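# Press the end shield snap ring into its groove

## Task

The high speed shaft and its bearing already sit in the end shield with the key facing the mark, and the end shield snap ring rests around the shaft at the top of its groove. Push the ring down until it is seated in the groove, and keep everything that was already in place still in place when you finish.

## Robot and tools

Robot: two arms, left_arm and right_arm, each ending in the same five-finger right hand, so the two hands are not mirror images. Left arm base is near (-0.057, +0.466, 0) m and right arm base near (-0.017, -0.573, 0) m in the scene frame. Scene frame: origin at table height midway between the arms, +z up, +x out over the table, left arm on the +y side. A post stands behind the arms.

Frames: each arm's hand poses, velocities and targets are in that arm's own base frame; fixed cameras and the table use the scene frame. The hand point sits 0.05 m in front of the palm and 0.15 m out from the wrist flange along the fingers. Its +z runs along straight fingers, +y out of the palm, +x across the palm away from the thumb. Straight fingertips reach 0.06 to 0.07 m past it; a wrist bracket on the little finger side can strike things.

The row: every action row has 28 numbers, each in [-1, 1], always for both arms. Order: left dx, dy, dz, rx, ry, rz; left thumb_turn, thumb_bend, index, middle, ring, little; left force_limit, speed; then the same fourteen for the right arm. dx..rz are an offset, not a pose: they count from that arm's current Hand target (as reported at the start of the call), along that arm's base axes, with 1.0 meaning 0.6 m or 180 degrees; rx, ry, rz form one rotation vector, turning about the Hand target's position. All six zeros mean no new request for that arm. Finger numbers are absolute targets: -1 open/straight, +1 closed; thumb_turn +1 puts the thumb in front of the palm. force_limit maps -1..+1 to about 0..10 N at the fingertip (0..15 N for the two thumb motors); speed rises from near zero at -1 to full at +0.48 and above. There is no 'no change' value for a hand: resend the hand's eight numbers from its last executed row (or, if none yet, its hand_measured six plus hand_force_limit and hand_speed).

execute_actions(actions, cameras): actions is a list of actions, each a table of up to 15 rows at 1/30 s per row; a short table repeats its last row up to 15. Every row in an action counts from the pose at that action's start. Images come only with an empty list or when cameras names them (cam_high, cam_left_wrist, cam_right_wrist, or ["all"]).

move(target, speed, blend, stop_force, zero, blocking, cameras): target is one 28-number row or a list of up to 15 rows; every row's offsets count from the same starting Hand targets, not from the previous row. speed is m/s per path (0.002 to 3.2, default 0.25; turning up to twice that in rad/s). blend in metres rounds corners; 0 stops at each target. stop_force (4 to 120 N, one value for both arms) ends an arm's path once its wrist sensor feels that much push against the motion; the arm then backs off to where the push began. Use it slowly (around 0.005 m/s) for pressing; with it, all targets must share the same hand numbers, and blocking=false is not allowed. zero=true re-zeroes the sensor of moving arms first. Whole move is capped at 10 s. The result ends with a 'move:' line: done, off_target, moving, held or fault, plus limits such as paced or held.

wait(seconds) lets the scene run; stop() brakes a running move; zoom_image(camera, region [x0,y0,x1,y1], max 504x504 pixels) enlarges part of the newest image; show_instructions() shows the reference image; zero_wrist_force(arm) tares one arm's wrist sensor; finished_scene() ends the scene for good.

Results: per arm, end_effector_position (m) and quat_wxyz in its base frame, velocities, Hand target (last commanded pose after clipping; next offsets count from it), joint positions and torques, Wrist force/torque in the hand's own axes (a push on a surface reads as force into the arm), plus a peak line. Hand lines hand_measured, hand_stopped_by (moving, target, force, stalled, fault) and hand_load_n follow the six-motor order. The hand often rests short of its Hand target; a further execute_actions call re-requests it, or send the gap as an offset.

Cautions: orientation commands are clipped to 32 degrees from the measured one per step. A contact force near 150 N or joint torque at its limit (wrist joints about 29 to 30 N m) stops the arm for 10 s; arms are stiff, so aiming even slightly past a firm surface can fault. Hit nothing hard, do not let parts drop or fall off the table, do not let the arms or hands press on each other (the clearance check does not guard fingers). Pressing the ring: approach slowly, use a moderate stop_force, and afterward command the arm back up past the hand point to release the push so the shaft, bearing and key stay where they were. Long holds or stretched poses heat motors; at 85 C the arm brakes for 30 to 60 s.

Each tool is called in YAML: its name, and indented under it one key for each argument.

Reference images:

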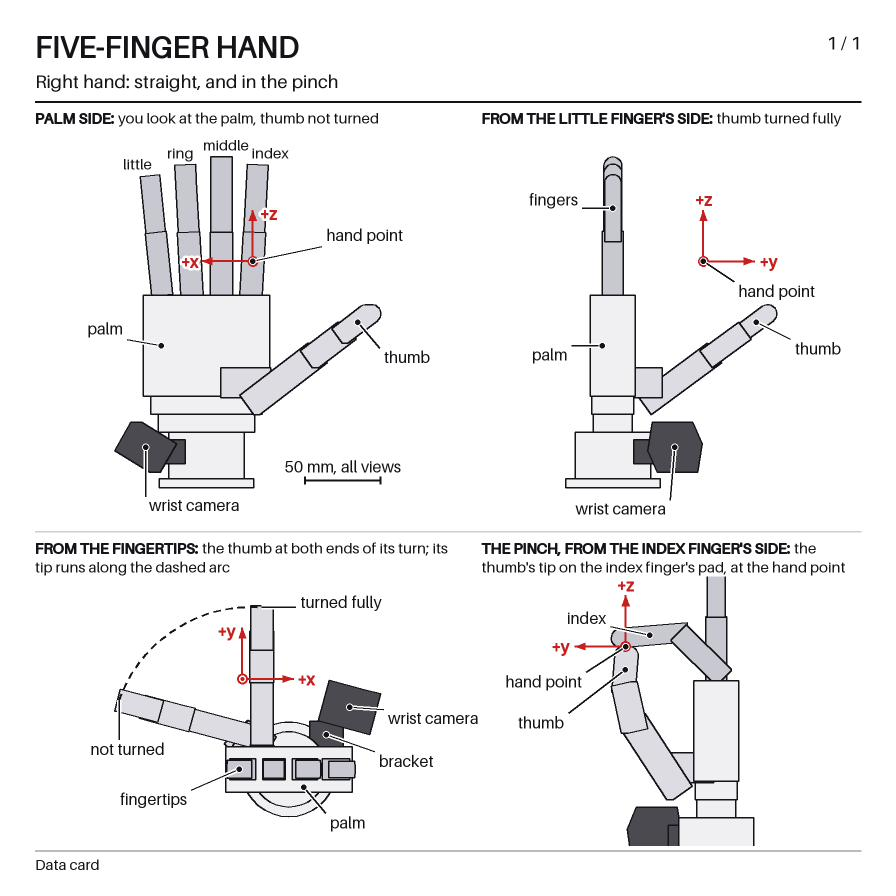

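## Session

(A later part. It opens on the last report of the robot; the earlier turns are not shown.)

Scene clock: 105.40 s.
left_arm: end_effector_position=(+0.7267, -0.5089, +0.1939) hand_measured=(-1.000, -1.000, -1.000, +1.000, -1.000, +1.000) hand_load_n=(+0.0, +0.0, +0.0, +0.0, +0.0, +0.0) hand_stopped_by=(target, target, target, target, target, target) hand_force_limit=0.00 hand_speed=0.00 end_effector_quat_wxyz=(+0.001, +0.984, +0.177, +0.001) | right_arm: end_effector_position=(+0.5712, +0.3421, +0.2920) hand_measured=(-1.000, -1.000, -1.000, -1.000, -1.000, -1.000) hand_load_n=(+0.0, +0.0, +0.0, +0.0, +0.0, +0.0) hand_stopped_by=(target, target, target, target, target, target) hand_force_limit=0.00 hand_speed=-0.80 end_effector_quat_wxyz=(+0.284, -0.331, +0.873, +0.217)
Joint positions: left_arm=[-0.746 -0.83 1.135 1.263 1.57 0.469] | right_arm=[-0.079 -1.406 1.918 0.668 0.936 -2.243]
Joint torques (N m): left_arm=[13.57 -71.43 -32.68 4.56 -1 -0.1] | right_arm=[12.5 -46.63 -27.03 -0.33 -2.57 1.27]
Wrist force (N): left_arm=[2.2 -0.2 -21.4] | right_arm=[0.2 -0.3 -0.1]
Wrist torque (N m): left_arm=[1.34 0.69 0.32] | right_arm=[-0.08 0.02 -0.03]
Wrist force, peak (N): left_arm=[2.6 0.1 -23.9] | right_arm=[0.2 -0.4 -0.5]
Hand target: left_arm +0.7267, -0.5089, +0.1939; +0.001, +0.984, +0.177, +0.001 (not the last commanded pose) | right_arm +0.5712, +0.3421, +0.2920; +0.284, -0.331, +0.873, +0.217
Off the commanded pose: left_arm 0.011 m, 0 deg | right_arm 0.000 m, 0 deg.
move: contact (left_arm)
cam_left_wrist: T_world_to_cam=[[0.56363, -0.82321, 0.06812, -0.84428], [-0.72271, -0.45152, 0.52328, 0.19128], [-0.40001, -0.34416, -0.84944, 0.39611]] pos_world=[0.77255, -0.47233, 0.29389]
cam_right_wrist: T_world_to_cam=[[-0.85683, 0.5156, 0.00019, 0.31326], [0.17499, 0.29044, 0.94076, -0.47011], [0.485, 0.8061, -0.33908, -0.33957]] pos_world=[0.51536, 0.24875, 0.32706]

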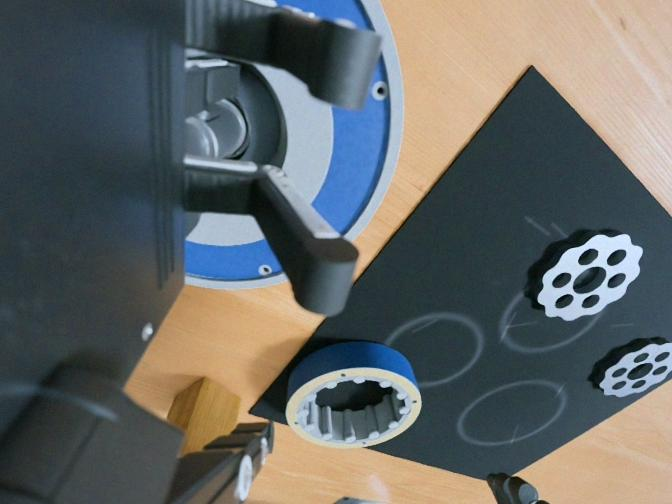

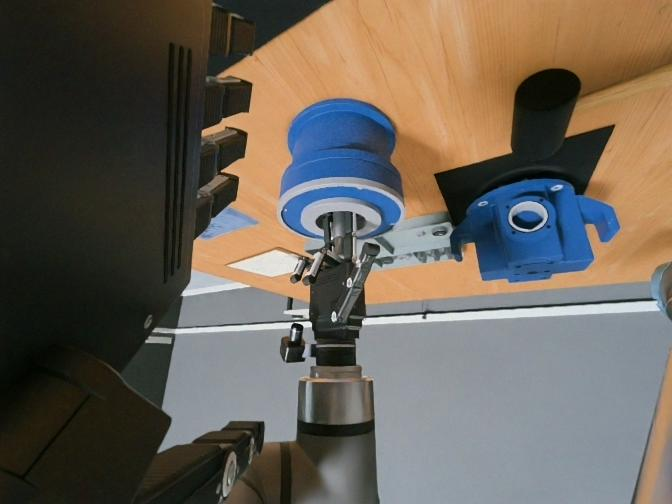

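move:
  target:
    - [0,0,0.01,0,0,0,-1,-1,-1,1,-1,1,0,0,0,0,0,0,0,0,-1,-1,-1,-1,-1,-1,0,-0.8]
    - [0.0025,0.0008,0.01,0,0,0,-1,-1,-1,1,-1,1,0,0,0,0,0,0,0,0,-1,-1,-1,-1,-1,-1,0,-0.8]
  speed: 0.02

move:
  target: [0,0,-0.03,0,0,0,-1,-1,-1,1,-1,1,0,0,0,0,0,0,0,0,-1,-1,-1,-1,-1,-1,0,-0.8]
  speed: 0.005
  stop_force: 12

move:
  target: [0,0,-0.03,0,0,0,-1,-1,-1,1,-1,1,0,0,0,0,0,0,0,0,-1,-1,-1,-1,-1,-1,0,-0.8]
  speed: 0.005
  stop_force: 18

Scene clock: 107.13 s.
left_arm: end_effector_position=(+0.7283, -0.5084, +0.2000) hand_measured=(-1.000, -1.000, -1.000, +1.000, -1.000, +1.000) hand_load_n=(+0.0, +0.0, +0.0, +0.0, +0.0, +0.0) hand_stopped_by=(target, target, target, target, target, target) hand_force_limit=0.00 hand_speed=0.00 end_effector_quat_wxyz=(+0.001, +0.984, +0.177, +0.001) | right_arm: end_effector_position=(+0.5712, +0.3421, +0.2920) hand_measured=(-1.000, -1.000, -1.000, -1.000, -1.000, -1.000) hand_load_n=(+0.0, +0.0, +0.0, +0.0, +0.0, +0.0) hand_stopped_by=(target, target, target, target, target, target) hand_force_limit=0.00 hand_speed=-0.80 end_effector_quat_wxyz=(+0.284, -0.331, +0.873, +0.217)
Joint positions: left_arm=[-0.744 -0.832 1.127 1.273 1.57 0.471] | right_arm=[-0.079 -1.406 1.918 0.668 0.936 -2.243]
Joint torques (N m): left_arm=[-7.42 -98.5 -27.9 6 -0.77 -1.61] | right_arm=[11.65 -47.57 -26.46 -0.31 -2.69 1.25]
Wrist force (N): left_arm=[0.2 0.9 0.3] | right_arm=[-0.2 -0.2 -0.5]
Wrist torque (N m): left_arm=[0.07 -0.06 0.24] | right_arm=[-0.03 0.08 -0.04]
Wrist force, peak (N): left_arm=[2.1 -0.2 -21.8] | right_arm=[0.4 -0.1 -0.6]
Hand target: left_arm +0.7282, -0.5084, +0.1999; +0.001, +0.984, +0.177, +0.001 | right_arm +0.5712, +0.3421, +0.2920; +0.284, -0.331, +0.873, +0.217
Off the commanded pose: left_arm 0.000 m, 0 deg | right_arm 0.000 m, 0 deg.
move: done

Scene clock: 109.33 s.
left_arm: end_effector_position=(+0.7282, -0.5084, +0.1941) hand_measured=(-1.000, -1.000, -1.000, +1.000, -1.000, +1.000) hand_load_n=(+0.0, +0.0, +0.0, +0.0, +0.0, +0.0) hand_stopped_by=(target, target, target, target, target, target) hand_force_limit=0.00 hand_speed=0.00 end_effector_quat_wxyz=(+0.001, +0.984, +0.177, +0.001) | right_arm: end_effector_position=(+0.5712, +0.3421, +0.2920) hand_measured=(-1.000, -1.000, -1.000, -1.000, -1.000, -1.000) hand_load_n=(+0.0, -0.5, +0.0, +0.0, +0.0, +0.0) hand_stopped_by=(target, target, target, target, target, target) hand_force_limit=0.00 hand_speed=-0.80 end_effector_quat_wxyz=(+0.284, -0.331, +0.873, +0.217)
Joint positions: left_arm=[-0.745 -0.829 1.132 1.265 1.57 0.47] | right_arm=[-0.079 -1.406 1.918 0.668 0.936 -2.243]
Joint torques (N m): left_arm=[-13.5 -85.52 -34.54 5.23 -0.07 -1.55] | right_arm=[10.67 -47.58 -27.1 -0.17 -2.47 1]
Wrist force (N): left_arm=[1.2 0.0 -16.7] | right_arm=[0.0 -0.1 0.1]
Wrist torque (N m): left_arm=[1.05 0.51 0.27] | right_arm=[-0.06 0.04 -0.03]
Wrist force, peak (N): left_arm=[1.4 0.2 -17.8] | right_arm=[0.1 -0.6 -0.4]
Hand target: left_arm +0.7282, -0.5084, +0.1941; +0.001, +0.984, +0.177, +0.001 (not the last commanded pose) | right_arm +0.5712, +0.3421, +0.2920; +0.284, -0.331, +0.873, +0.217
Off the commanded pose: left_arm 0.012 m, 0 deg | right_arm 0.000 m, 0 deg.
move: contact (left_arm)

Scene clock: 110.30 s.
left_arm: end_effector_position=(+0.7282, -0.5085, +0.1934) hand_measured=(-1.000, -1.000, -1.000, +1.000, -1.000, +1.000) hand_load_n=(+0.0, +0.0, +0.0, +0.0, -0.5, +0.0) hand_stopped_by=(target, target, target, target, target, target) hand_force_limit=0.00 hand_speed=0.00 end_effector_quat_wxyz=(+0.001, +0.984, +0.177, +0.001) | right_arm: end_effector_position=(+0.5712, +0.3421, +0.2920) hand_measured=(-1.000, -1.000, -1.000, -1.000, -1.000, -1.000) hand_load_n=(+0.0, +0.0, +0.0, +0.0, +0.0, +0.0) hand_stopped_by=(target, target, target, target, target, target) hand_force_limit=0.00 hand_speed=-0.80 end_effector_quat_wxyz=(+0.284, -0.331, +0.873, +0.217)
Joint positions: left_arm=[-0.745 -0.828 1.133 1.264 1.57 0.47] | right_arm=[-0.079 -1.406 1.918 0.668 0.936 -2.243]
Joint torques (N m): left_arm=[-14.64 -61.63 -25.64 2.24 -0.15 -1.51] | right_arm=[11.05 -48.13 -28.02 -0.16 -2.37 1.19]
Wrist force (N): left_arm=[3.2 -0.7 -38.3] | right_arm=[0.2 -0.3 -0.2]
Wrist torque (N m): left_arm=[2.28 1.25 0.36] | right_arm=[-0.06 0.03 -0.03]
Wrist force, peak (N): left_arm=[3.4 -0.4 -40.3] | right_arm=[0.2 -0.3 -0.7]
Hand target: left_arm +0.7283, -0.5085, +0.1934; +0.001, +0.984, +0.177, +0.001 (not the last commanded pose) | right_arm +0.5712, +0.3421, +0.2920; +0.284, -0.331, +0.873, +0.217
Off the commanded pose: left_arm 0.017 m, 0 deg | right_arm 0.000 m, 0 deg.
move: contact (left_arm)

move:
  target: [0,0,-0.005,0,0,0,-1,-1,-1,1,-1,1,0,0,0,0,0,0,0,0,-1,-1,-1,-1,-1,-1,0,-0.8]
  speed: 0.005
  stop_force: 22
  cameras: ["cam_right_wrist"]

Scene clock: 113.13 s.
left_arm: end_effector_position=(+0.7283, -0.5085, +0.1925) hand_measured=(-1.000, -1.000, -1.000, +1.000, -1.000, +1.000) hand_load_n=(+0.0, +0.0, -5.5, +0.0, -5.5, +0.0) hand_stopped_by=(target, target, target, target, target, target) hand_force_limit=0.00 hand_speed=0.00 end_effector_quat_wxyz=(+0.001, +0.984, +0.177, +0.001) | right_arm: end_effector_position=(+0.5712, +0.3421, +0.2920) hand_measured=(-1.000, -1.000, -1.000, -1.000, -1.000, -1.000) hand_load_n=(+0.0, +0.0, +0.0, +0.0, +0.0, +0.0) hand_stopped_by=(target, target, target, target, target, target) hand_force_limit=0.00 hand_speed=-0.80 end_effector_quat_wxyz=(+0.284, -0.331, +0.873, +0.217)
Joint positions: left_arm=[-0.745 -0.828 1.134 1.262 1.57 0.47] | right_arm=[-0.079 -1.406 1.918 0.668 0.936 -2.243]
Joint torques (N m): left_arm=[-14.07 -44.86 -13.26 2.26 1.75 -1.58] | right_arm=[11.38 -47.06 -27.49 -0.16 -2.42 1.07]
Wrist force (N): left_arm=[11.9 4.5 -61.5] | right_arm=[-0.2 0.0 -0.4]
Wrist torque (N m): left_arm=[3.40 2.42 0.96] | right_arm=[-0.01 0.09 -0.04]
Wrist force, peak (N): left_arm=[12.3 4.4 -64.4] | right_arm=[0.0 -0.6 -0.4]
Hand target: left_arm +0.7283, -0.5085, +0.1925; +0.001, +0.984, +0.177, +0.001 (not the last commanded pose) | right_arm +0.5712, +0.3421, +0.2920; +0.284, -0.331, +0.873, +0.217
Off the commanded pose: left_arm 0.002 m, 0 deg | right_arm 0.000 m, 0 deg.
move: contact (left_arm)
cam_right_wrist: T_world_to_cam=[[-0.85683, 0.5156, 0.00019, 0.31326], [0.17499, 0.29044, 0.94076, -0.47011], [0.485, 0.8061, -0.33908, -0.33957]] pos_world=[0.51536, 0.24875, 0.32706]

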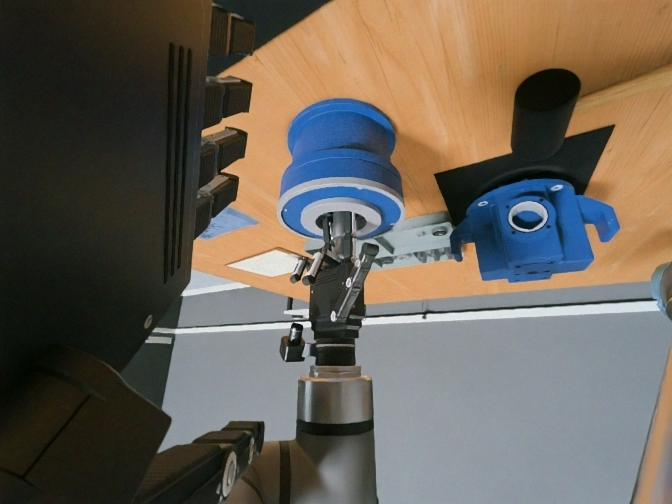

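move:
  target: [0,0,0.18,0,0,0,-1,-1,-1,1,-1,1,0,0,0,0,0,0,0,0,-1,-1,-1,-1,-1,-1,0,-0.8]
  speed: 0.15
  cameras: ["cam_right_wrist","cam_left_wrist","cam_high"]

zoom_image:
  camera: "cam_left_wrist"
  region: [200, 150, 460, 400]

zoom_image:
  camera: "cam_right_wrist"
  region: [310, 190, 390, 250]

Scene clock: 115.23 s.
left_arm: end_effector_position=(+0.7283, -0.5085, +0.3004) hand_measured=(-1.000, -1.000, -1.000, +1.000, -1.000, +1.000) hand_load_n=(+0.0, +0.0, +0.0, +0.0, +0.0, +0.0) hand_stopped_by=(target, target, target, target, target, target) hand_force_limit=0.00 hand_speed=0.00 end_effector_quat_wxyz=(+0.001, +0.984, +0.177, +0.001) | right_arm: end_effector_position=(+0.5712, +0.3421, +0.2920) hand_measured=(-1.000, -1.000, -1.000, -1.000, -1.000, -1.000) hand_load_n=(+0.0, +0.0, +0.0, +0.0, +0.0, +0.0) hand_stopped_by=(target, target, target, target, target, target) hand_force_limit=0.00 hand_speed=-0.80 end_effector_quat_wxyz=(+0.284, -0.331, +0.873, +0.217)
Joint positions: left_arm=[-0.745 -0.873 1.017 1.423 1.57 0.47] | right_arm=[-0.079 -1.406 1.918 0.668 0.936 -2.243]
Joint torques (N m): left_arm=[-14.75 -87.37 -40.33 4 -0.66 0.43] | right_arm=[9.91 -47.01 -27.88 -0.38 -2.82 1.49]
Wrist force (N): left_arm=[-0.5 0.9 0.5] | right_arm=[0.0 -0.3 -0.1]
Wrist torque (N m): left_arm=[0.06 0.02 0.17] | right_arm=[-0.06 0.05 -0.03]
Wrist force, peak (N): left_arm=[12.2 4.1 -61.9] | right_arm=[0.2 -0.3 -0.6]
Hand target: left_arm +0.7283, -0.5085, +0.3005; +0.001, +0.984, +0.177, +0.001 | right_arm +0.5712, +0.3421, +0.2920; +0.284, -0.331, +0.873, +0.217
Off the commanded pose: left_arm 0.000 m, 0 deg | right_arm 0.000 m, 0 deg.
move: done
cam_left_wrist: T_world_to_cam=[[0.56367, -0.82313, 0.06877, -0.85228], [-0.72296, -0.45138, 0.52306, 0.13727], [-0.39951, -0.34455, -0.84952, 0.48684]] pos_world=[0.77415, -0.47183, 0.40039]
cam_right_wrist: T_world_to_cam=[[-0.85683, 0.5156, 0.00019, 0.31326], [0.17499, 0.29044, 0.94076, -0.47011], [0.485, 0.8061, -0.33908, -0.33957]] pos_world=[0.51536, 0.24875, 0.32706]

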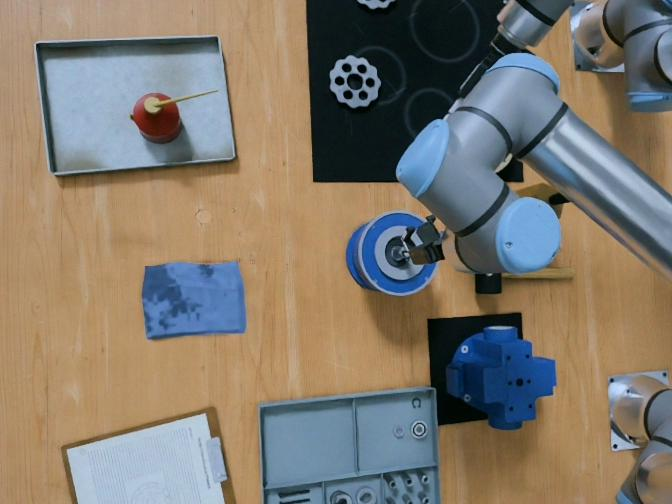

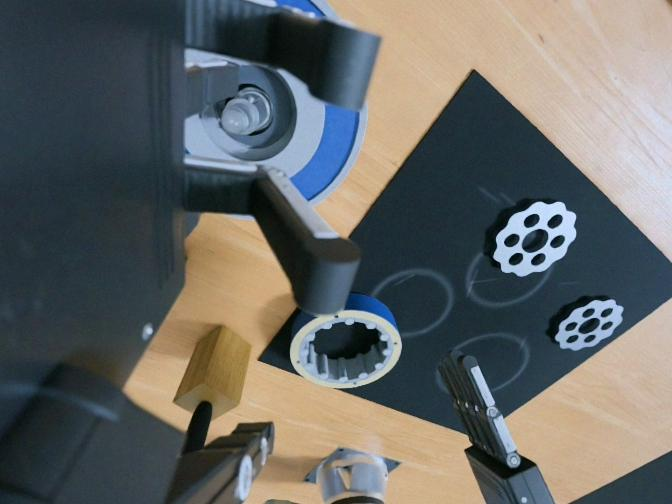

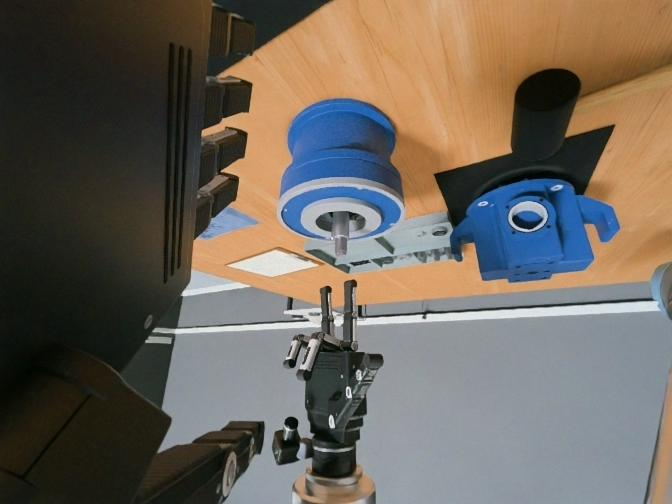

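Scaled by 1.938 from the camera's image (finer frame: 960x720).

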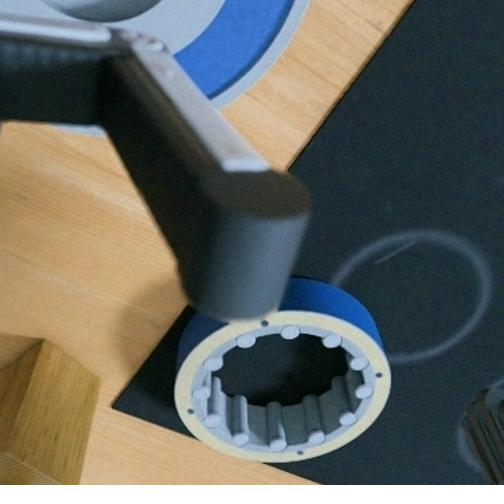

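Scaled by 6.300 from the camera's image (finer frame: 960x720).

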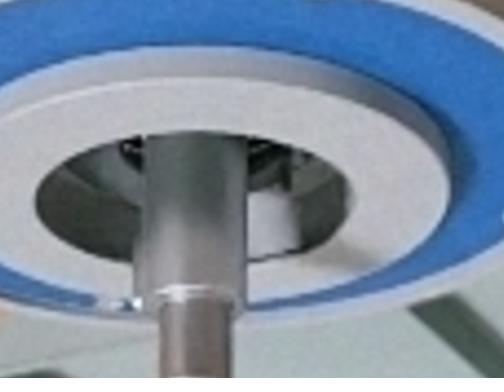

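zoom_image:
  camera: "cam_left_wrist"
  region: [180, 60, 320, 170]

Scaled by 3.600 from the camera's image (finer frame: 960x720).

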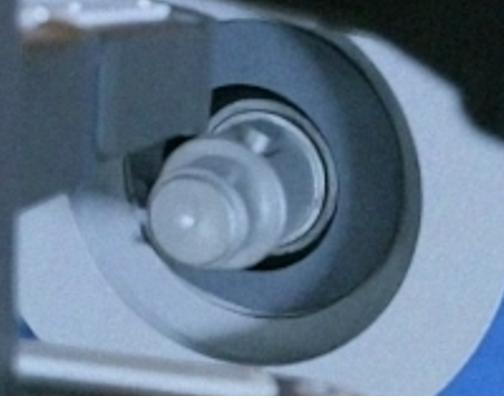

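move:
  target:
    - [0.0962,0.1918,0,0,0,0,-1,-1,-1,-1,-1,-1,0,0,0,0,0,0,0,0,-1,-1,-1,-1,-1,-1,0,-0.8]
    - [0.0962,0.1918,-0.0828,0,0,0,-1,-1,-1,-1,-1,-1,0,0,0,0,0,0,0,0,-1,-1,-1,-1,-1,-1,0,-0.8]
  speed: 0.15
  cameras: ["cam_left_wrist"]

zoom_image:
  camera: "cam_left_wrist"
  region: [280, 190, 400, 310]

Scene clock: 117.87 s.
left_arm: end_effector_position=(+0.7860, -0.3935, +0.2509) hand_measured=(-1.000, -1.000, -1.000, -1.000, -1.000, -1.000) hand_load_n=(+0.0, +0.0, +0.0, +0.0, +0.0, +0.0) hand_stopped_by=(target, target, target, target, target, target) hand_force_limit=0.00 hand_speed=0.00 end_effector_quat_wxyz=(+0.001, +0.984, +0.177, +0.001) | right_arm: end_effector_position=(+0.5712, +0.3421, +0.2920) hand_measured=(-1.000, -1.000, -1.000, -1.000, -1.000, -1.000) hand_load_n=(+0.0, +0.0, +0.0, +0.0, +0.0, +0.0) hand_stopped_by=(target, target, target, target, target, target) hand_force_limit=0.00 hand_speed=-0.80 end_effector_quat_wxyz=(+0.284, -0.331, +0.873, +0.217)
Joint positions: left_arm=[-0.594 -0.856 1.076 1.347 1.57 0.621] | right_arm=[-0.079 -1.406 1.918 0.668 0.936 -2.243]
Joint torques (N m): left_arm=[11.63 -95.03 -30.22 4.83 -0.32 0] | right_arm=[9.89 -48.45 -27.61 -0.26 -2.6 1.17]
Wrist force (N): left_arm=[-0.1 1.0 0.7] | right_arm=[0.0 -0.3 -0.3]
Wrist torque (N m): left_arm=[0.06 -0.04 0.01] | right_arm=[-0.06 0.06 -0.04]
Wrist force, peak (N): left_arm=[-2.1 2.6 0.1] | right_arm=[0.0 -0.5 -0.4]
Hand target: left_arm +0.7860, -0.3934, +0.2508; +0.001, +0.984, +0.177, +0.001 | right_arm +0.5712, +0.3421, +0.2920; +0.284, -0.331, +0.873, +0.217
Off the commanded pose: left_arm 0.000 m, 0 deg | right_arm 0.000 m, 0 deg.
move: done
cam_left_wrist: T_world_to_cam=[[0.56357, -0.82321, 0.06869, -0.78665], [-0.72297, -0.45129, 0.52312, 0.25681], [-0.39964, -0.34448, -0.84948, 0.50759]] pos_world=[0.83185, -0.35683, 0.35089]

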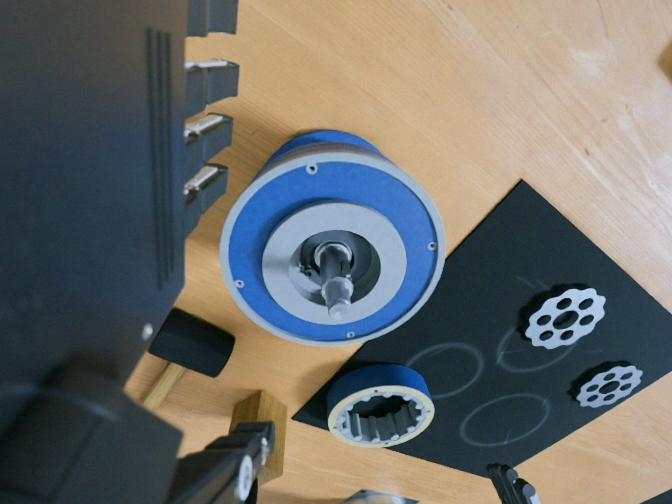

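Scaled by 4.200 from the camera's image (finer frame: 960x720).

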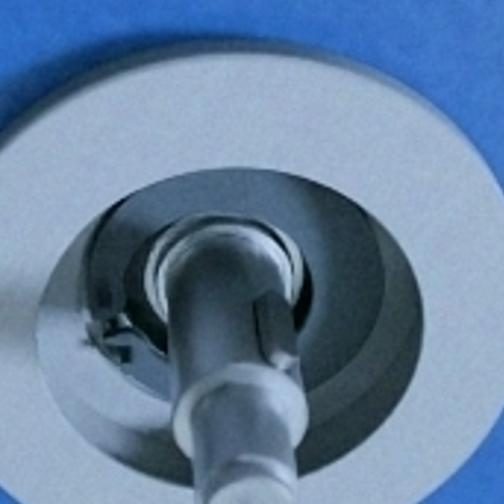

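zoom_image:
  camera: "cam_left_wrist"
  region: [285, 225, 345, 285]

zoom_image:
  camera: "cam_left_wrist"
  region: [325, 225, 385, 285]

Scaled by 8.400 from the camera's image (finer frame: 960x720).

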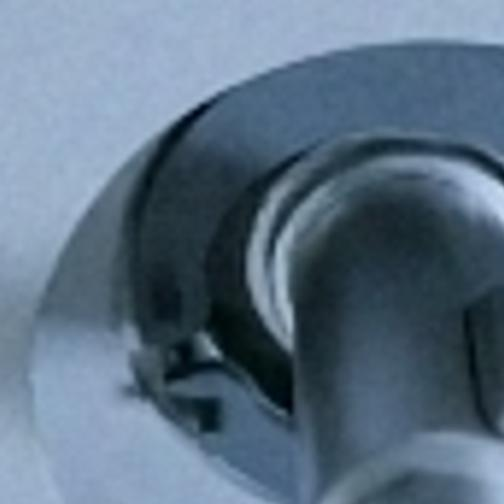

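Scaled by 8.400 from the camera's image (finer frame: 960x720).

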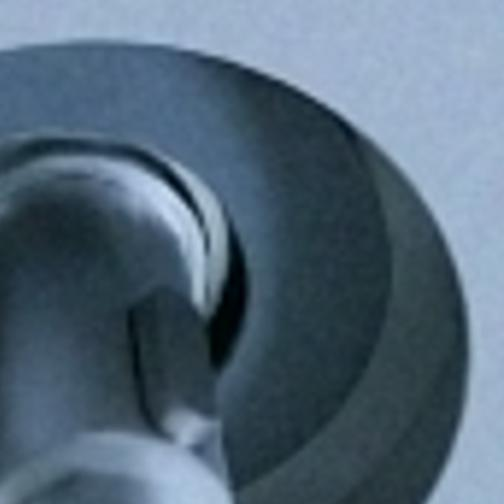

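move:
  target:
    - [0,0,0.0966,0,0,0,-1,-1,-1,-1,-1,-1,0,0,0,0,0,0,0,0,-1,-1,-1,-1,-1,-1,0,-0.8]
    - [-0.0972,-0.0727,0.0966,0.1649,-0.0440,0.3550,-1,-1,-1,-1,-1,-1,0,0,0,0,0,0,0,0,-1,-1,-1,-1,-1,-1,0,-0.8]
    - [-0.0972,-0.0727,-0.0277,0.1649,-0.0440,0.3550,-1,-1,-1,-1,-1,-1,0,0,0,0,0,0,0,0,-1,-1,-1,-1,-1,-1,0,-0.8]
  speed: 0.25
  blend: [0.02,0.01,0]
  cameras: ["cam_left_wrist"]

zoom_image:
  camera: "cam_left_wrist"
  region: [270, 195, 390, 315]

Scene clock: 126.83 s.
left_arm: end_effector_position=(+0.7277, -0.4371, +0.2343) hand_measured=(-1.000, -1.000, -1.000, -1.000, -1.000, -1.000) hand_load_n=(+0.0, +0.0, +0.0, +0.0, +0.0, +0.0) hand_stopped_by=(target, target, target, target, target, target) hand_force_limit=0.00 hand_speed=0.00 end_effector_quat_wxyz=(-0.227, +0.709, +0.658, +0.108) | right_arm: end_effector_position=(+0.5712, +0.3421, +0.2920) hand_measured=(-1.000, -1.000, -1.000, -1.000, -1.000, -1.000) hand_load_n=(+0.0, +0.0, +0.0, +0.0, +0.0, +0.0) hand_stopped_by=(target, target, target, target, target, target) hand_force_limit=0.00 hand_speed=-0.80 end_effector_quat_wxyz=(+0.284, -0.331, +0.873, +0.217)
Joint positions: left_arm=[-0.84 -0.784 1.096 1.729 1.367 -0.814] | right_arm=[-0.079 -1.406 1.918 0.668 0.936 -2.243]
Joint torques (N m): left_arm=[18.57 -88.1 -26.8 2.19 -0.83 -0.87] | right_arm=[12.47 -47.84 -27.74 -0.04 -2.5 1.18]
Wrist force (N): left_arm=[-0.9 0.9 0.5] | right_arm=[0.1 -0.2 -0.1]
Wrist torque (N m): left_arm=[-0.02 0.01 0.16] | right_arm=[-0.05 0.03 -0.03]
Wrist force, peak (N): left_arm=[-2.0 1.3 3.0] | right_arm=[0.3 -0.4 -0.7]
Hand target: left_arm +0.7277, -0.4371, +0.2342; -0.227, +0.709, +0.658, +0.108 | right_arm +0.5712, +0.3421, +0.2920; +0.284, -0.331, +0.873, +0.217
Off the commanded pose: left_arm 0.000 m, 0 deg | right_arm 0.000 m, 0 deg.
move: done
cam_left_wrist: T_world_to_cam=[[0.98802, 0.15416, -0.00731, -0.65246], [0.15433, -0.98679, 0.04921, -0.55788], [0.00037, -0.04975, -0.99876, 0.32791]] pos_world=[0.73062, -0.43361, 0.35018]

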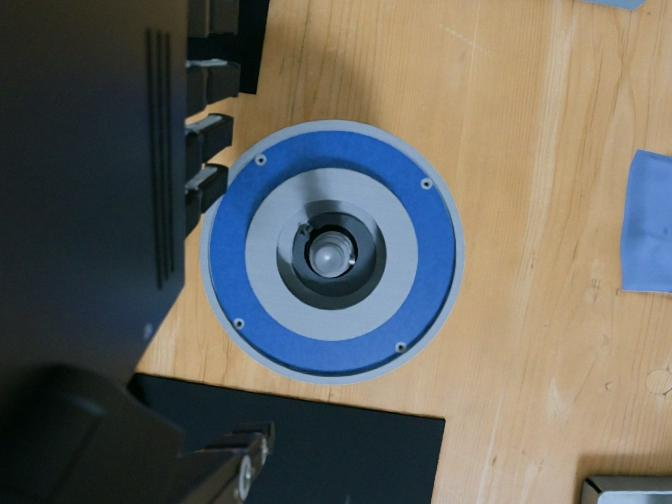

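Scaled by 4.200 from the camera's image (finer frame: 960x720).

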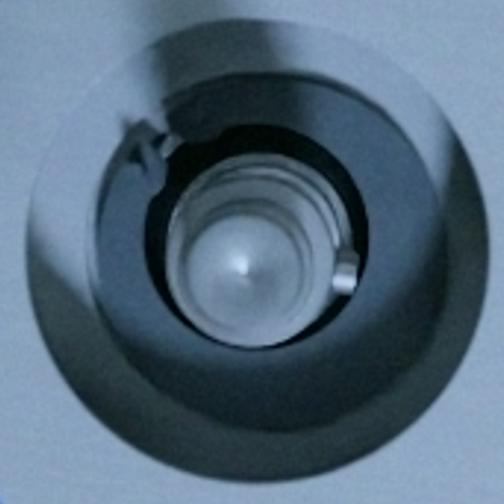

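zoom_image:
  camera: "cam_left_wrist"
  region: [280, 200, 340, 260]

zoom_image:
  camera: "cam_left_wrist"
  region: [325, 240, 385, 300]

zoom_image:
  camera: "cam_left_wrist"
  region: [280, 250, 340, 310]

zoom_image:
  camera: "cam_left_wrist"
  region: [325, 195, 385, 255]

Scaled by 8.400 from the camera's image (finer frame: 960x720).

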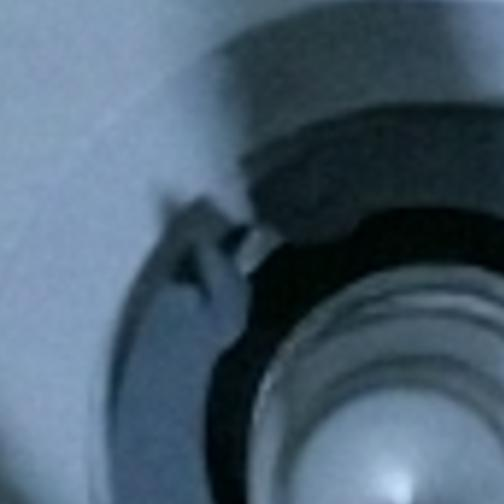

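Scaled by 8.400 from the camera's image (finer frame: 960x720).

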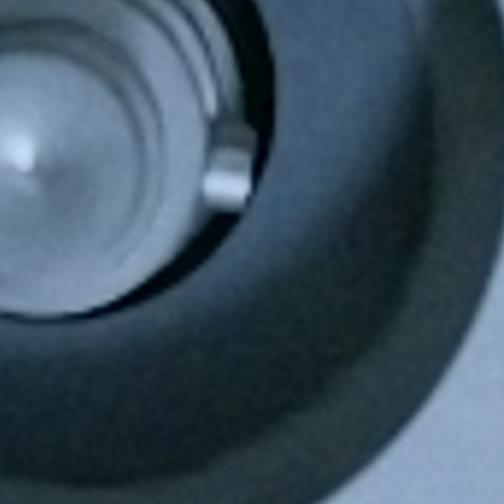

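Scaled by 8.400 from the camera's image (finer frame: 960x720).

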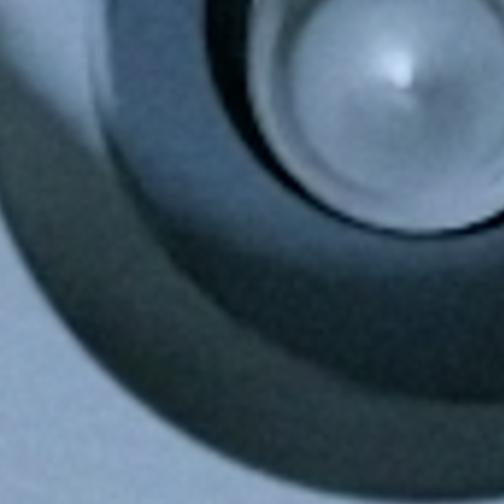

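Scaled by 8.400 from the camera's image (finer frame: 960x720).

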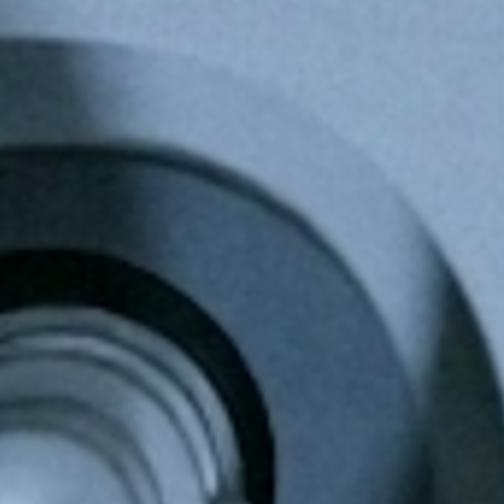

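move:
  target:
    - [0,0,0.1097,0,0,0,-1,-1,-1,1,1,1,0,0,0,0,0,0,0,0,-1,-1,-1,-1,-1,-1,0,-0.8]
    - [0.1267,-0.0447,0.1097,-0.1562,-0.0416,-0.0294,-1,-1,-1,1,1,1,0,0,0,0,0,0,0,0,-1,-1,-1,-1,-1,-1,0,-0.8]
    - [0.1267,-0.0447,0.02,-0.1562,-0.0416,-0.0294,-1,-1,-1,1,1,1,0,0,0,0,0,0,0,0,-1,-1,-1,-1,-1,-1,0,-0.8]
  speed: 0.15
  blend: [0.02,0.01,0]
  cameras: ["cam_left_wrist","cam_right_wrist"]

zoom_image:
  camera: "cam_left_wrist"
  region: [150, 160, 350, 360]

zoom_image:
  camera: "cam_right_wrist"
  region: [300, 190, 380, 270]

Scene clock: 134.23 s.
left_arm: end_effector_position=(+0.8038, -0.4639, +0.2462) hand_measured=(-1.000, -1.000, -1.000, +1.000, +1.000, +1.000) hand_load_n=(+0.0, +0.0, +0.0, +0.0, +0.0, +0.0) hand_stopped_by=(target, target, target, target, target, target) hand_force_limit=0.00 hand_speed=0.00 end_effector_quat_wxyz=(+0.000, +0.764, +0.645, +0.001) | right_arm: end_effector_position=(+0.5712, +0.3421, +0.2920) hand_measured=(-1.000, -1.000, -1.000, -1.000, -1.000, -1.000) hand_load_n=(+0.0, +0.0, +0.0, +0.0, +0.0, +0.0) hand_stopped_by=(target, target, target, target, target, target) hand_force_limit=0.00 hand_speed=-0.80 end_effector_quat_wxyz=(+0.284, -0.331, +0.873, +0.217)
Joint positions: left_arm=[-0.719 -0.847 1.071 1.348 1.568 -0.55] | right_arm=[-0.079 -1.406 1.918 0.668 0.936 -2.243]
Joint torques (N m): left_arm=[-17.56 -95.94 -31.05 4.77 1.08 -0.38] | right_arm=[10.6 -49.31 -28.44 0.01 -2.46 1.36]
Wrist force (N): left_arm=[-0.1 0.3 1.0] | right_arm=[0.1 -0.2 -0.1]
Wrist torque (N m): left_arm=[-0.05 -0.05 0.00] | right_arm=[-0.05 0.03 -0.03]
Wrist force, peak (N): left_arm=[-2.2 1.2 2.8] | right_arm=[0.3 -0.7 0.1]
Hand target: left_arm +0.8037, -0.4639, +0.2462; +0.000, +0.764, +0.645, +0.001 | right_arm +0.5712, +0.3421, +0.2920; +0.284, -0.331, +0.873, +0.217
Off the commanded pose: left_arm 0.000 m, 0 deg | right_arm 0.000 m, 0 deg.
move: done
cam_left_wrist: T_world_to_cam=[[0.99484, 0.0757, 0.06759, -0.78371], [0.02929, -0.85186, 0.52295, -0.55014], [0.09717, -0.51827, -0.84968, 0.00662]] pos_world=[0.79514, -0.40589, 0.34629]
cam_right_wrist: T_world_to_cam=[[-0.85683, 0.5156, 0.00019, 0.31326], [0.17499, 0.29044, 0.94076, -0.47011], [0.485, 0.8061, -0.33908, -0.33957]] pos_world=[0.51536, 0.24875, 0.32706]

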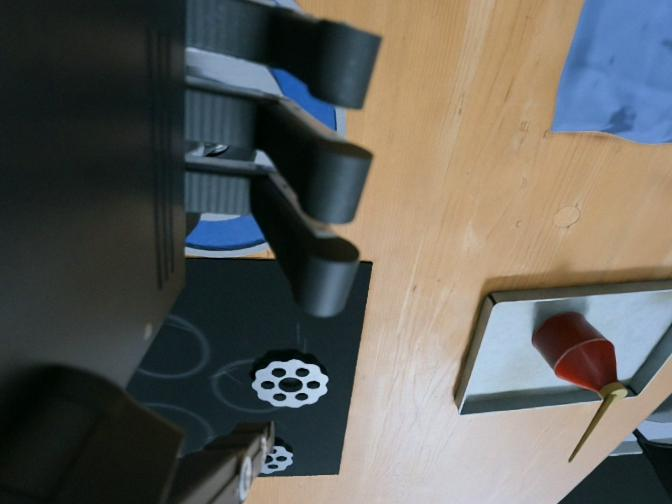

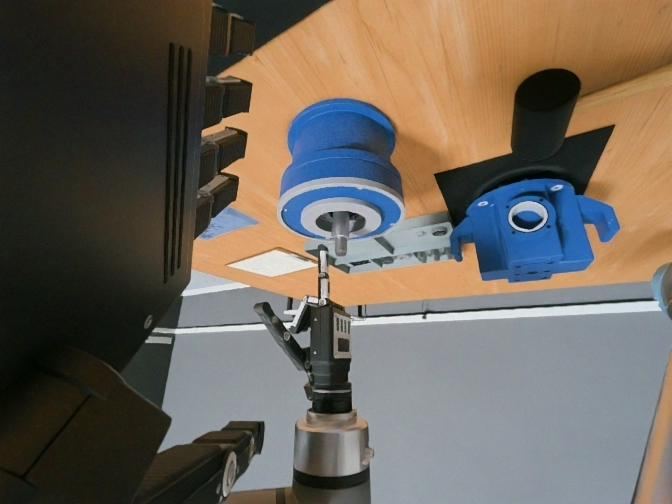

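Scaled by 2.520 from the camera's image (finer frame: 960x720).

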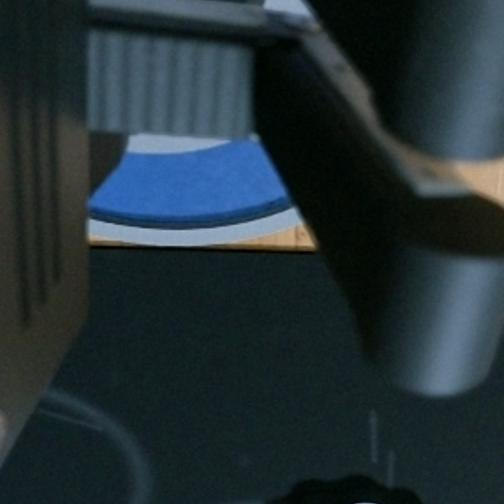

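Scaled by 6.300 from the camera's image (finer frame: 960x720).

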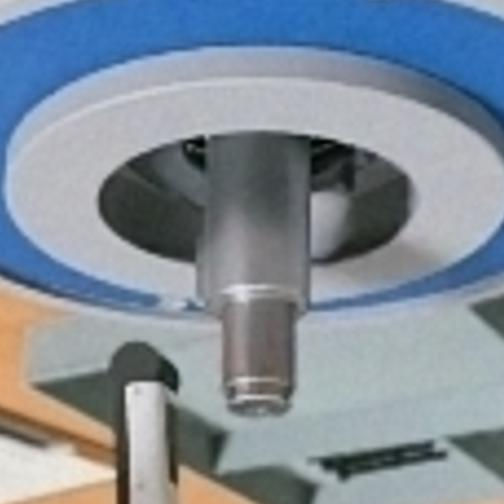

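move:
  target: [0,0,-0.0687,0,0,0,-1,-1,-1,1,1,1,0,0,0,0,0,0,0,0,-1,-1,-1,-1,-1,-1,0,-0.8]
  speed: 0.03
  stop_force: 8
  cameras: ["cam_right_wrist"]

zoom_image:
  camera: "cam_right_wrist"
  region: [300, 190, 380, 270]

move:
  target: [0,0,-0.03,0,0,0,-1,-1,-1,1,1,1,0,0,0,0,0,0,0,0,-1,-1,-1,-1,-1,-1,0,-0.8]
  speed: 0.006
  stop_force: 6

Scene clock: 138.23 s.
left_arm: end_effector_position=(+0.8037, -0.4639, +0.2050) hand_measured=(-1.000, -1.000, -1.000, +1.000, +1.000, +1.000) hand_load_n=(+0.0, +0.0, +0.0, +0.0, +0.0, +0.0) hand_stopped_by=(target, target, target, target, target, target) hand_force_limit=0.00 hand_speed=0.00 end_effector_quat_wxyz=(+0.000, +0.764, +0.645, +0.001) | right_arm: end_effector_position=(+0.5712, +0.3421, +0.2920) hand_measured=(-1.000, -1.000, -1.000, -1.000, -1.000, -1.000) hand_load_n=(+0.0, +0.0, -0.5, +0.0, +0.5, +0.0) hand_stopped_by=(target, target, target, target, target, target) hand_force_limit=0.00 hand_speed=-0.80 end_effector_quat_wxyz=(+0.284, -0.331, +0.873, +0.217)
Joint positions: left_arm=[-0.719 -0.828 1.112 1.287 1.568 -0.55] | right_arm=[-0.079 -1.406 1.918 0.668 0.936 -2.243]
Joint torques (N m): left_arm=[-14.56 -103.72 -41.73 8.52 0.71 0.76] | right_arm=[10.82 -49.66 -28.4 -0.17 -2.49 0.96]
Wrist force (N): left_arm=[0.4 0.8 1.1] | right_arm=[0.1 -0.3 -0.2]
Wrist torque (N m): left_arm=[0.01 -0.11 0.08] | right_arm=[-0.06 0.04 -0.03]
Wrist force, peak (N): left_arm=[-0.1 0.9 1.4] | right_arm=[0.4 -0.4 -0.4]
Hand target: left_arm +0.8037, -0.4639, +0.2050; +0.000, +0.764, +0.645, +0.001 | right_arm +0.5712, +0.3421, +0.2920; +0.284, -0.331, +0.873, +0.217
Off the commanded pose: left_arm 0.000 m, 0 deg | right_arm 0.000 m, 0 deg.
move: done
cam_right_wrist: T_world_to_cam=[[-0.85683, 0.5156, 0.00019, 0.31326], [0.17499, 0.29044, 0.94076, -0.47011], [0.485, 0.8061, -0.33908, -0.33957]] pos_world=[0.51536, 0.24875, 0.32706]

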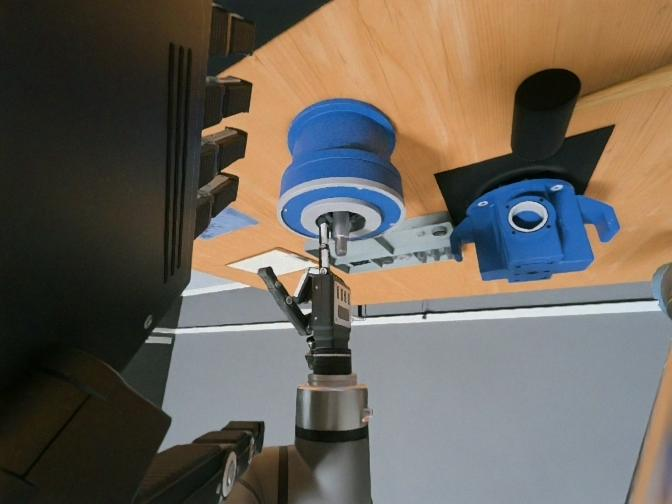

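Scaled by 6.300 from the camera's image (finer frame: 960x720).

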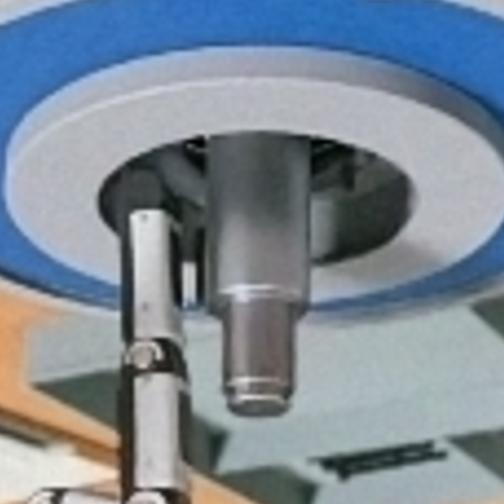

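Scene clock: 141.07 s.
left_arm: end_effector_position=(+0.8038, -0.4639, +0.1944) hand_measured=(-1.000, -1.000, -1.000, +1.000, +1.000, +1.000) hand_load_n=(+0.0, +0.0, -0.5, +0.0, +0.0, +0.0) hand_stopped_by=(target, target, target, target, target, target) hand_force_limit=0.00 hand_speed=0.00 end_effector_quat_wxyz=(+0.000, +0.764, +0.645, +0.001) | right_arm: end_effector_position=(+0.5712, +0.3421, +0.2920) hand_measured=(-1.000, -1.000, -1.000, -1.000, -1.000, -1.000) hand_load_n=(+0.0, +0.0, +0.0, +0.0, +0.0, +0.0) hand_stopped_by=(target, target, target, target, target, target) hand_force_limit=0.00 hand_speed=-0.80 end_effector_quat_wxyz=(+0.284, -0.331, +0.873, +0.217)
Joint positions: left_arm=[-0.719 -0.823 1.122 1.272 1.568 -0.55] | right_arm=[-0.079 -1.406 1.918 0.668 0.936 -2.243]
Joint torques (N m): left_arm=[-14.71 -94.85 -37.88 7.19 0.09 0.7] | right_arm=[11.51 -49.37 -28.81 -0.07 -2.56 1.37]
Wrist force (N): left_arm=[0.2 1.0 -9.0] | right_arm=[0.0 -0.2 0.0]
Wrist torque (N m): left_arm=[0.63 -0.03 0.08] | right_arm=[-0.06 0.04 -0.04]
Wrist force, peak (N): left_arm=[-0.5 0.8 -10.4] | right_arm=[0.1 -0.6 -0.6]
Hand target: left_arm +0.8038, -0.4639, +0.1944; +0.000, +0.764, +0.645, +0.001 (not the last commanded pose) | right_arm +0.5712, +0.3421, +0.2920; +0.284, -0.331, +0.873, +0.217
Off the commanded pose: left_arm 0.007 m, 0 deg | right_arm 0.000 m, 0 deg.
move: contact (left_arm)

move:
  target:
    - [0,0,0.134,0,0,0,-1,-1,-1,1,1,1,0,0,0,0,0,0,0,0,-1,-1,-1,-1,-1,-1,0,-0.8]
    - [-0.0088,0.0548,0.134,0,0,0,-1,-1,-1,1,1,1,0,0,0,0,0,0,0,0,-1,-1,-1,-1,-1,-1,0,-0.8]
    - [-0.0088,0.0548,0.0143,0,0,0,-1,-1,-1,1,1,1,0,0,0,0,0,0,0,0,-1,-1,-1,-1,-1,-1,0,-0.8]
  speed: 0.12
  blend: [0.003,0.003,0]
  cameras: ["cam_right_wrist"]

zoom_image:
  camera: "cam_right_wrist"
  region: [300, 190, 380, 270]

move:
  target: [0,0,-0.03,0,0,0,-1,-1,-1,1,1,1,0,0,0,0,0,0,0,0,-1,-1,-1,-1,-1,-1,0,-0.8]
  speed: 0.006
  stop_force: 6

Scene clock: 143.87 s.
left_arm: end_effector_position=(+0.7985, -0.4310, +0.2030) hand_measured=(-1.000, -1.000, -1.000, +1.000, +1.000, +1.000) hand_load_n=(+0.0, +0.0, +0.0, +0.0, +0.5, +0.0) hand_stopped_by=(target, target, target, target, target, target) hand_force_limit=0.00 hand_speed=0.00 end_effector_quat_wxyz=(+0.000, +0.764, +0.645, +0.001) | right_arm: end_effector_position=(+0.5712, +0.3421, +0.2920) hand_measured=(-1.000, -1.000, -1.000, -1.000, -1.000, -1.000) hand_load_n=(+0.0, +0.0, +0.0, +0.0, +0.0, +0.0) hand_stopped_by=(target, target, target, target, target, target) hand_force_limit=0.00 hand_speed=-0.80 end_effector_quat_wxyz=(+0.284, -0.331, +0.873, +0.217)
Joint positions: left_arm=[-0.693 -0.863 1.176 1.258 1.568 -0.524] | right_arm=[-0.079 -1.406 1.918 0.668 0.936 -2.243]
Joint torques (N m): left_arm=[-16.6 -93.41 -34.26 6.23 1.05 -0.06] | right_arm=[11.5 -47.67 -28.09 0 -2.7 0.94]
Wrist force (N): left_arm=[0.1 1.4 1.0] | right_arm=[0.2 -0.3 -0.1]
Wrist torque (N m): left_arm=[0.09 -0.08 0.11] | right_arm=[-0.08 0.02 -0.03]
Wrist force, peak (N): left_arm=[0.2 0.3 -9.1] | right_arm=[0.3 -0.5 -0.3]
Hand target: left_arm +0.7985, -0.4310, +0.2030; +0.000, +0.764, +0.645, +0.001 | right_arm +0.5712, +0.3421, +0.2920; +0.284, -0.331, +0.873, +0.217
Off the commanded pose: left_arm 0.000 m, 0 deg | right_arm 0.000 m, 0 deg.
move: done
cam_right_wrist: T_world_to_cam=[[-0.85683, 0.5156, 0.00019, 0.31326], [0.17499, 0.29044, 0.94076, -0.47011], [0.485, 0.8061, -0.33908, -0.33957]] pos_world=[0.51536, 0.24875, 0.32706]

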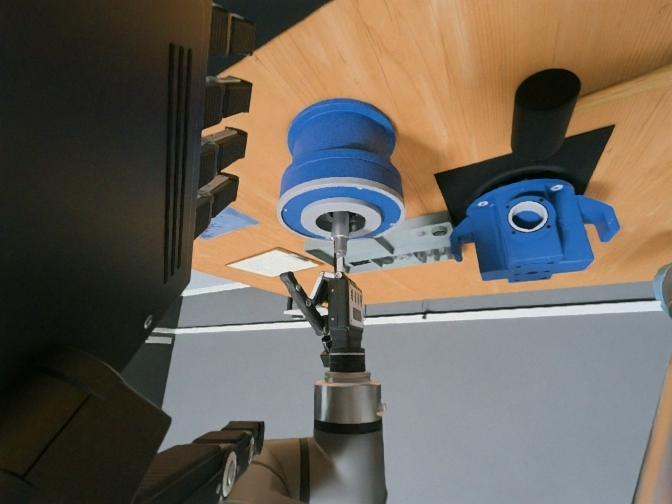

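Scaled by 6.300 from the camera's image (finer frame: 960x720).

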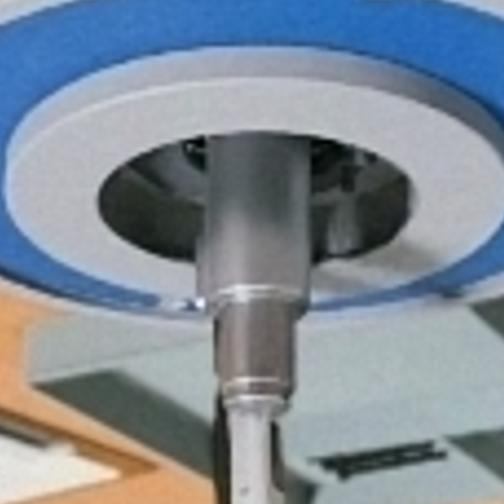

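Scene clock: 146.37 s.
left_arm: end_effector_position=(+0.7985, -0.4310, +0.1943) hand_measured=(-1.000, -1.000, -1.000, +1.000, +1.000, +1.000) hand_load_n=(+0.0, +0.0, +0.0, +0.0, +0.0, +0.0) hand_stopped_by=(target, target, target, target, target, target) hand_force_limit=0.00 hand_speed=0.00 end_effector_quat_wxyz=(+0.000, +0.764, +0.645, +0.001) | right_arm: end_effector_position=(+0.5712, +0.3421, +0.2920) hand_measured=(-1.000, -1.000, -1.000, -1.000, -1.000, -1.000) hand_load_n=(+0.0, +0.0, +0.0, +0.0, +0.0, +0.0) hand_stopped_by=(target, target, target, target, target, target) hand_force_limit=0.00 hand_speed=-0.80 end_effector_quat_wxyz=(+0.284, -0.331, +0.873, +0.217)
Joint positions: left_arm=[-0.693 -0.858 1.184 1.245 1.568 -0.524] | right_arm=[-0.079 -1.406 1.918 0.668 0.936 -2.243]
Joint torques (N m): left_arm=[-15.79 -93.25 -37.54 7.02 1.26 0.99] | right_arm=[10.9 -49.54 -28.6 0.23 -2.73 1.08]
Wrist force (N): left_arm=[0.0 0.4 -9.0] | right_arm=[0.0 -0.3 -0.1]
Wrist torque (N m): left_arm=[0.57 -0.03 0.07] | right_arm=[-0.06 0.05 -0.04]
Wrist force, peak (N): left_arm=[-0.2 0.4 -10.4] | right_arm=[-0.2 -0.2 -0.5]
Hand target: left_arm +0.7985, -0.4310, +0.1943; +0.000, +0.764, +0.645, +0.001 (not the last commanded pose) | right_arm +0.5712, +0.3421, +0.2920; +0.284, -0.331, +0.873, +0.217
Off the commanded pose: left_arm 0.009 m, 0 deg | right_arm 0.000 m, 0 deg.
move: contact (left_arm)

move:
  target:
    - [0,0,0.134,0,0,0,-1,-1,-1,1,1,1,0,0,0,0,0,0,0,0,-1,-1,-1,-1,-1,-1,0,-0.8]
    - [-0.0615,-0.0385,0.134,0,0,0,-1,-1,-1,1,1,1,0,0,0,0,0,0,0,0,-1,-1,-1,-1,-1,-1,0,-0.8]
    - [-0.0615,-0.0385,0.0145,0,0,0,-1,-1,-1,1,1,1,0,0,0,0,0,0,0,0,-1,-1,-1,-1,-1,-1,0,-0.8]
  speed: 0.12
  blend: [0.003,0.003,0]
  cameras: ["cam_right_wrist"]

zoom_image:
  camera: "cam_right_wrist"
  region: [300, 190, 380, 270]

move:
  target: [0,0,-0.03,0,0,0,-1,-1,-1,1,1,1,0,0,0,0,0,0,0,0,-1,-1,-1,-1,-1,-1,0,-0.8]
  speed: 0.006
  stop_force: 6

Scene clock: 149.33 s.
left_arm: end_effector_position=(+0.7616, -0.4541, +0.2030) hand_measured=(-1.000, -1.000, -1.000, +1.000, +1.000, +1.000) hand_load_n=(+0.0, +0.0, +0.0, +0.0, +0.0, +0.5) hand_stopped_by=(target, target, target, target, target, target) hand_force_limit=0.00 hand_speed=0.00 end_effector_quat_wxyz=(+0.000, +0.764, +0.645, +0.001) | right_arm: end_effector_position=(+0.5712, +0.3421, +0.2920) hand_measured=(-1.000, -1.000, -1.000, -1.000, -1.000, -1.000) hand_load_n=(+0.0, +0.0, +0.0, +0.0, +0.0, +0.0) hand_stopped_by=(target, target, target, target, target, target) hand_force_limit=0.00 hand_speed=-0.80 end_effector_quat_wxyz=(+0.284, -0.331, +0.873, +0.217)
Joint positions: left_arm=[-0.744 -0.899 1.238 1.232 1.568 -0.575] | right_arm=[-0.079 -1.406 1.918 0.668 0.936 -2.243]
Joint torques (N m): left_arm=[12.66 -88.79 -34.31 6.33 -0.72 -1.7] | right_arm=[10.28 -50.58 -29.03 0.12 -2.69 1.05]
Wrist force (N): left_arm=[-0.2 0.4 1.0] | right_arm=[0.0 -0.3 -0.3]
Wrist torque (N m): left_arm=[-0.07 -0.02 0.19] | right_arm=[-0.05 0.06 -0.04]
Wrist force, peak (N): left_arm=[0.1 0.6 -9.4] | right_arm=[-0.3 -0.4 -0.5]
Hand target: left_arm +0.7616, -0.4541, +0.2030; +0.000, +0.764, +0.645, +0.001 | right_arm +0.5712, +0.3421, +0.2920; +0.284, -0.331, +0.873, +0.217
Off the commanded pose: left_arm 0.000 m, 0 deg | right_arm 0.000 m, 0 deg.
move: done
cam_right_wrist: T_world_to_cam=[[-0.85683, 0.5156, 0.00019, 0.31326], [0.17499, 0.29044, 0.94076, -0.47011], [0.485, 0.8061, -0.33908, -0.33957]] pos_world=[0.51536, 0.24875, 0.32706]

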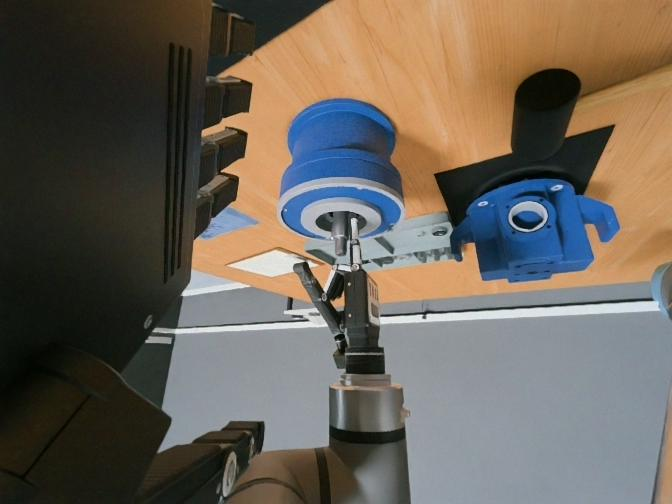

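Scaled by 6.300 from the camera's image (finer frame: 960x720).

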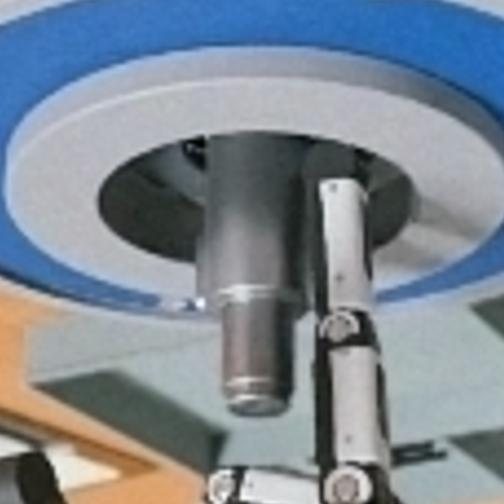

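Scene clock: 152.23 s.
left_arm: end_effector_position=(+0.7616, -0.4541, +0.1922) hand_measured=(-1.000, -1.000, -1.000, +1.000, +1.000, +1.000) hand_load_n=(+0.0, +0.0, +0.0, +0.0, +0.0, +0.0) hand_stopped_by=(target, target, target, target, target, target) hand_force_limit=0.00 hand_speed=0.00 end_effector_quat_wxyz=(+0.000, +0.764, +0.645, +0.001) | right_arm: end_effector_position=(+0.5712, +0.3421, +0.2920) hand_measured=(-1.000, -1.000, -1.000, -1.000, -1.000, -1.000) hand_load_n=(+0.0, -0.5, +0.0, +0.0, +0.0, +0.0) hand_stopped_by=(target, target, target, target, target, target) hand_force_limit=0.00 hand_speed=-0.80 end_effector_quat_wxyz=(+0.284, -0.331, +0.873, +0.217)
Joint positions: left_arm=[-0.744 -0.892 1.247 1.217 1.568 -0.575] | right_arm=[-0.079 -1.406 1.918 0.668 0.936 -2.243]
Joint torques (N m): left_arm=[18.46 -91.27 -37.5 7.01 -0.24 -1.63] | right_arm=[10.43 -51.5 -28.84 0.31 -2.73 1.12]
Wrist force (N): left_arm=[0.4 0.4 -8.3] | right_arm=[-0.1 -0.4 -0.2]
Wrist torque (N m): left_arm=[0.51 -0.07 0.23] | right_arm=[-0.08 0.06 -0.04]
Wrist force, peak (N): left_arm=[-0.3 0.6 -10.0] | right_arm=[0.4 -0.5 -0.1]
Hand target: left_arm +0.7616, -0.4541, +0.1922; +0.000, +0.764, +0.645, +0.001 (not the last commanded pose) | right_arm +0.5712, +0.3421, +0.2920; +0.284, -0.331, +0.873, +0.217
Off the commanded pose: left_arm 0.007 m, 0 deg | right_arm 0.000 m, 0 deg.
move: contact (left_arm)


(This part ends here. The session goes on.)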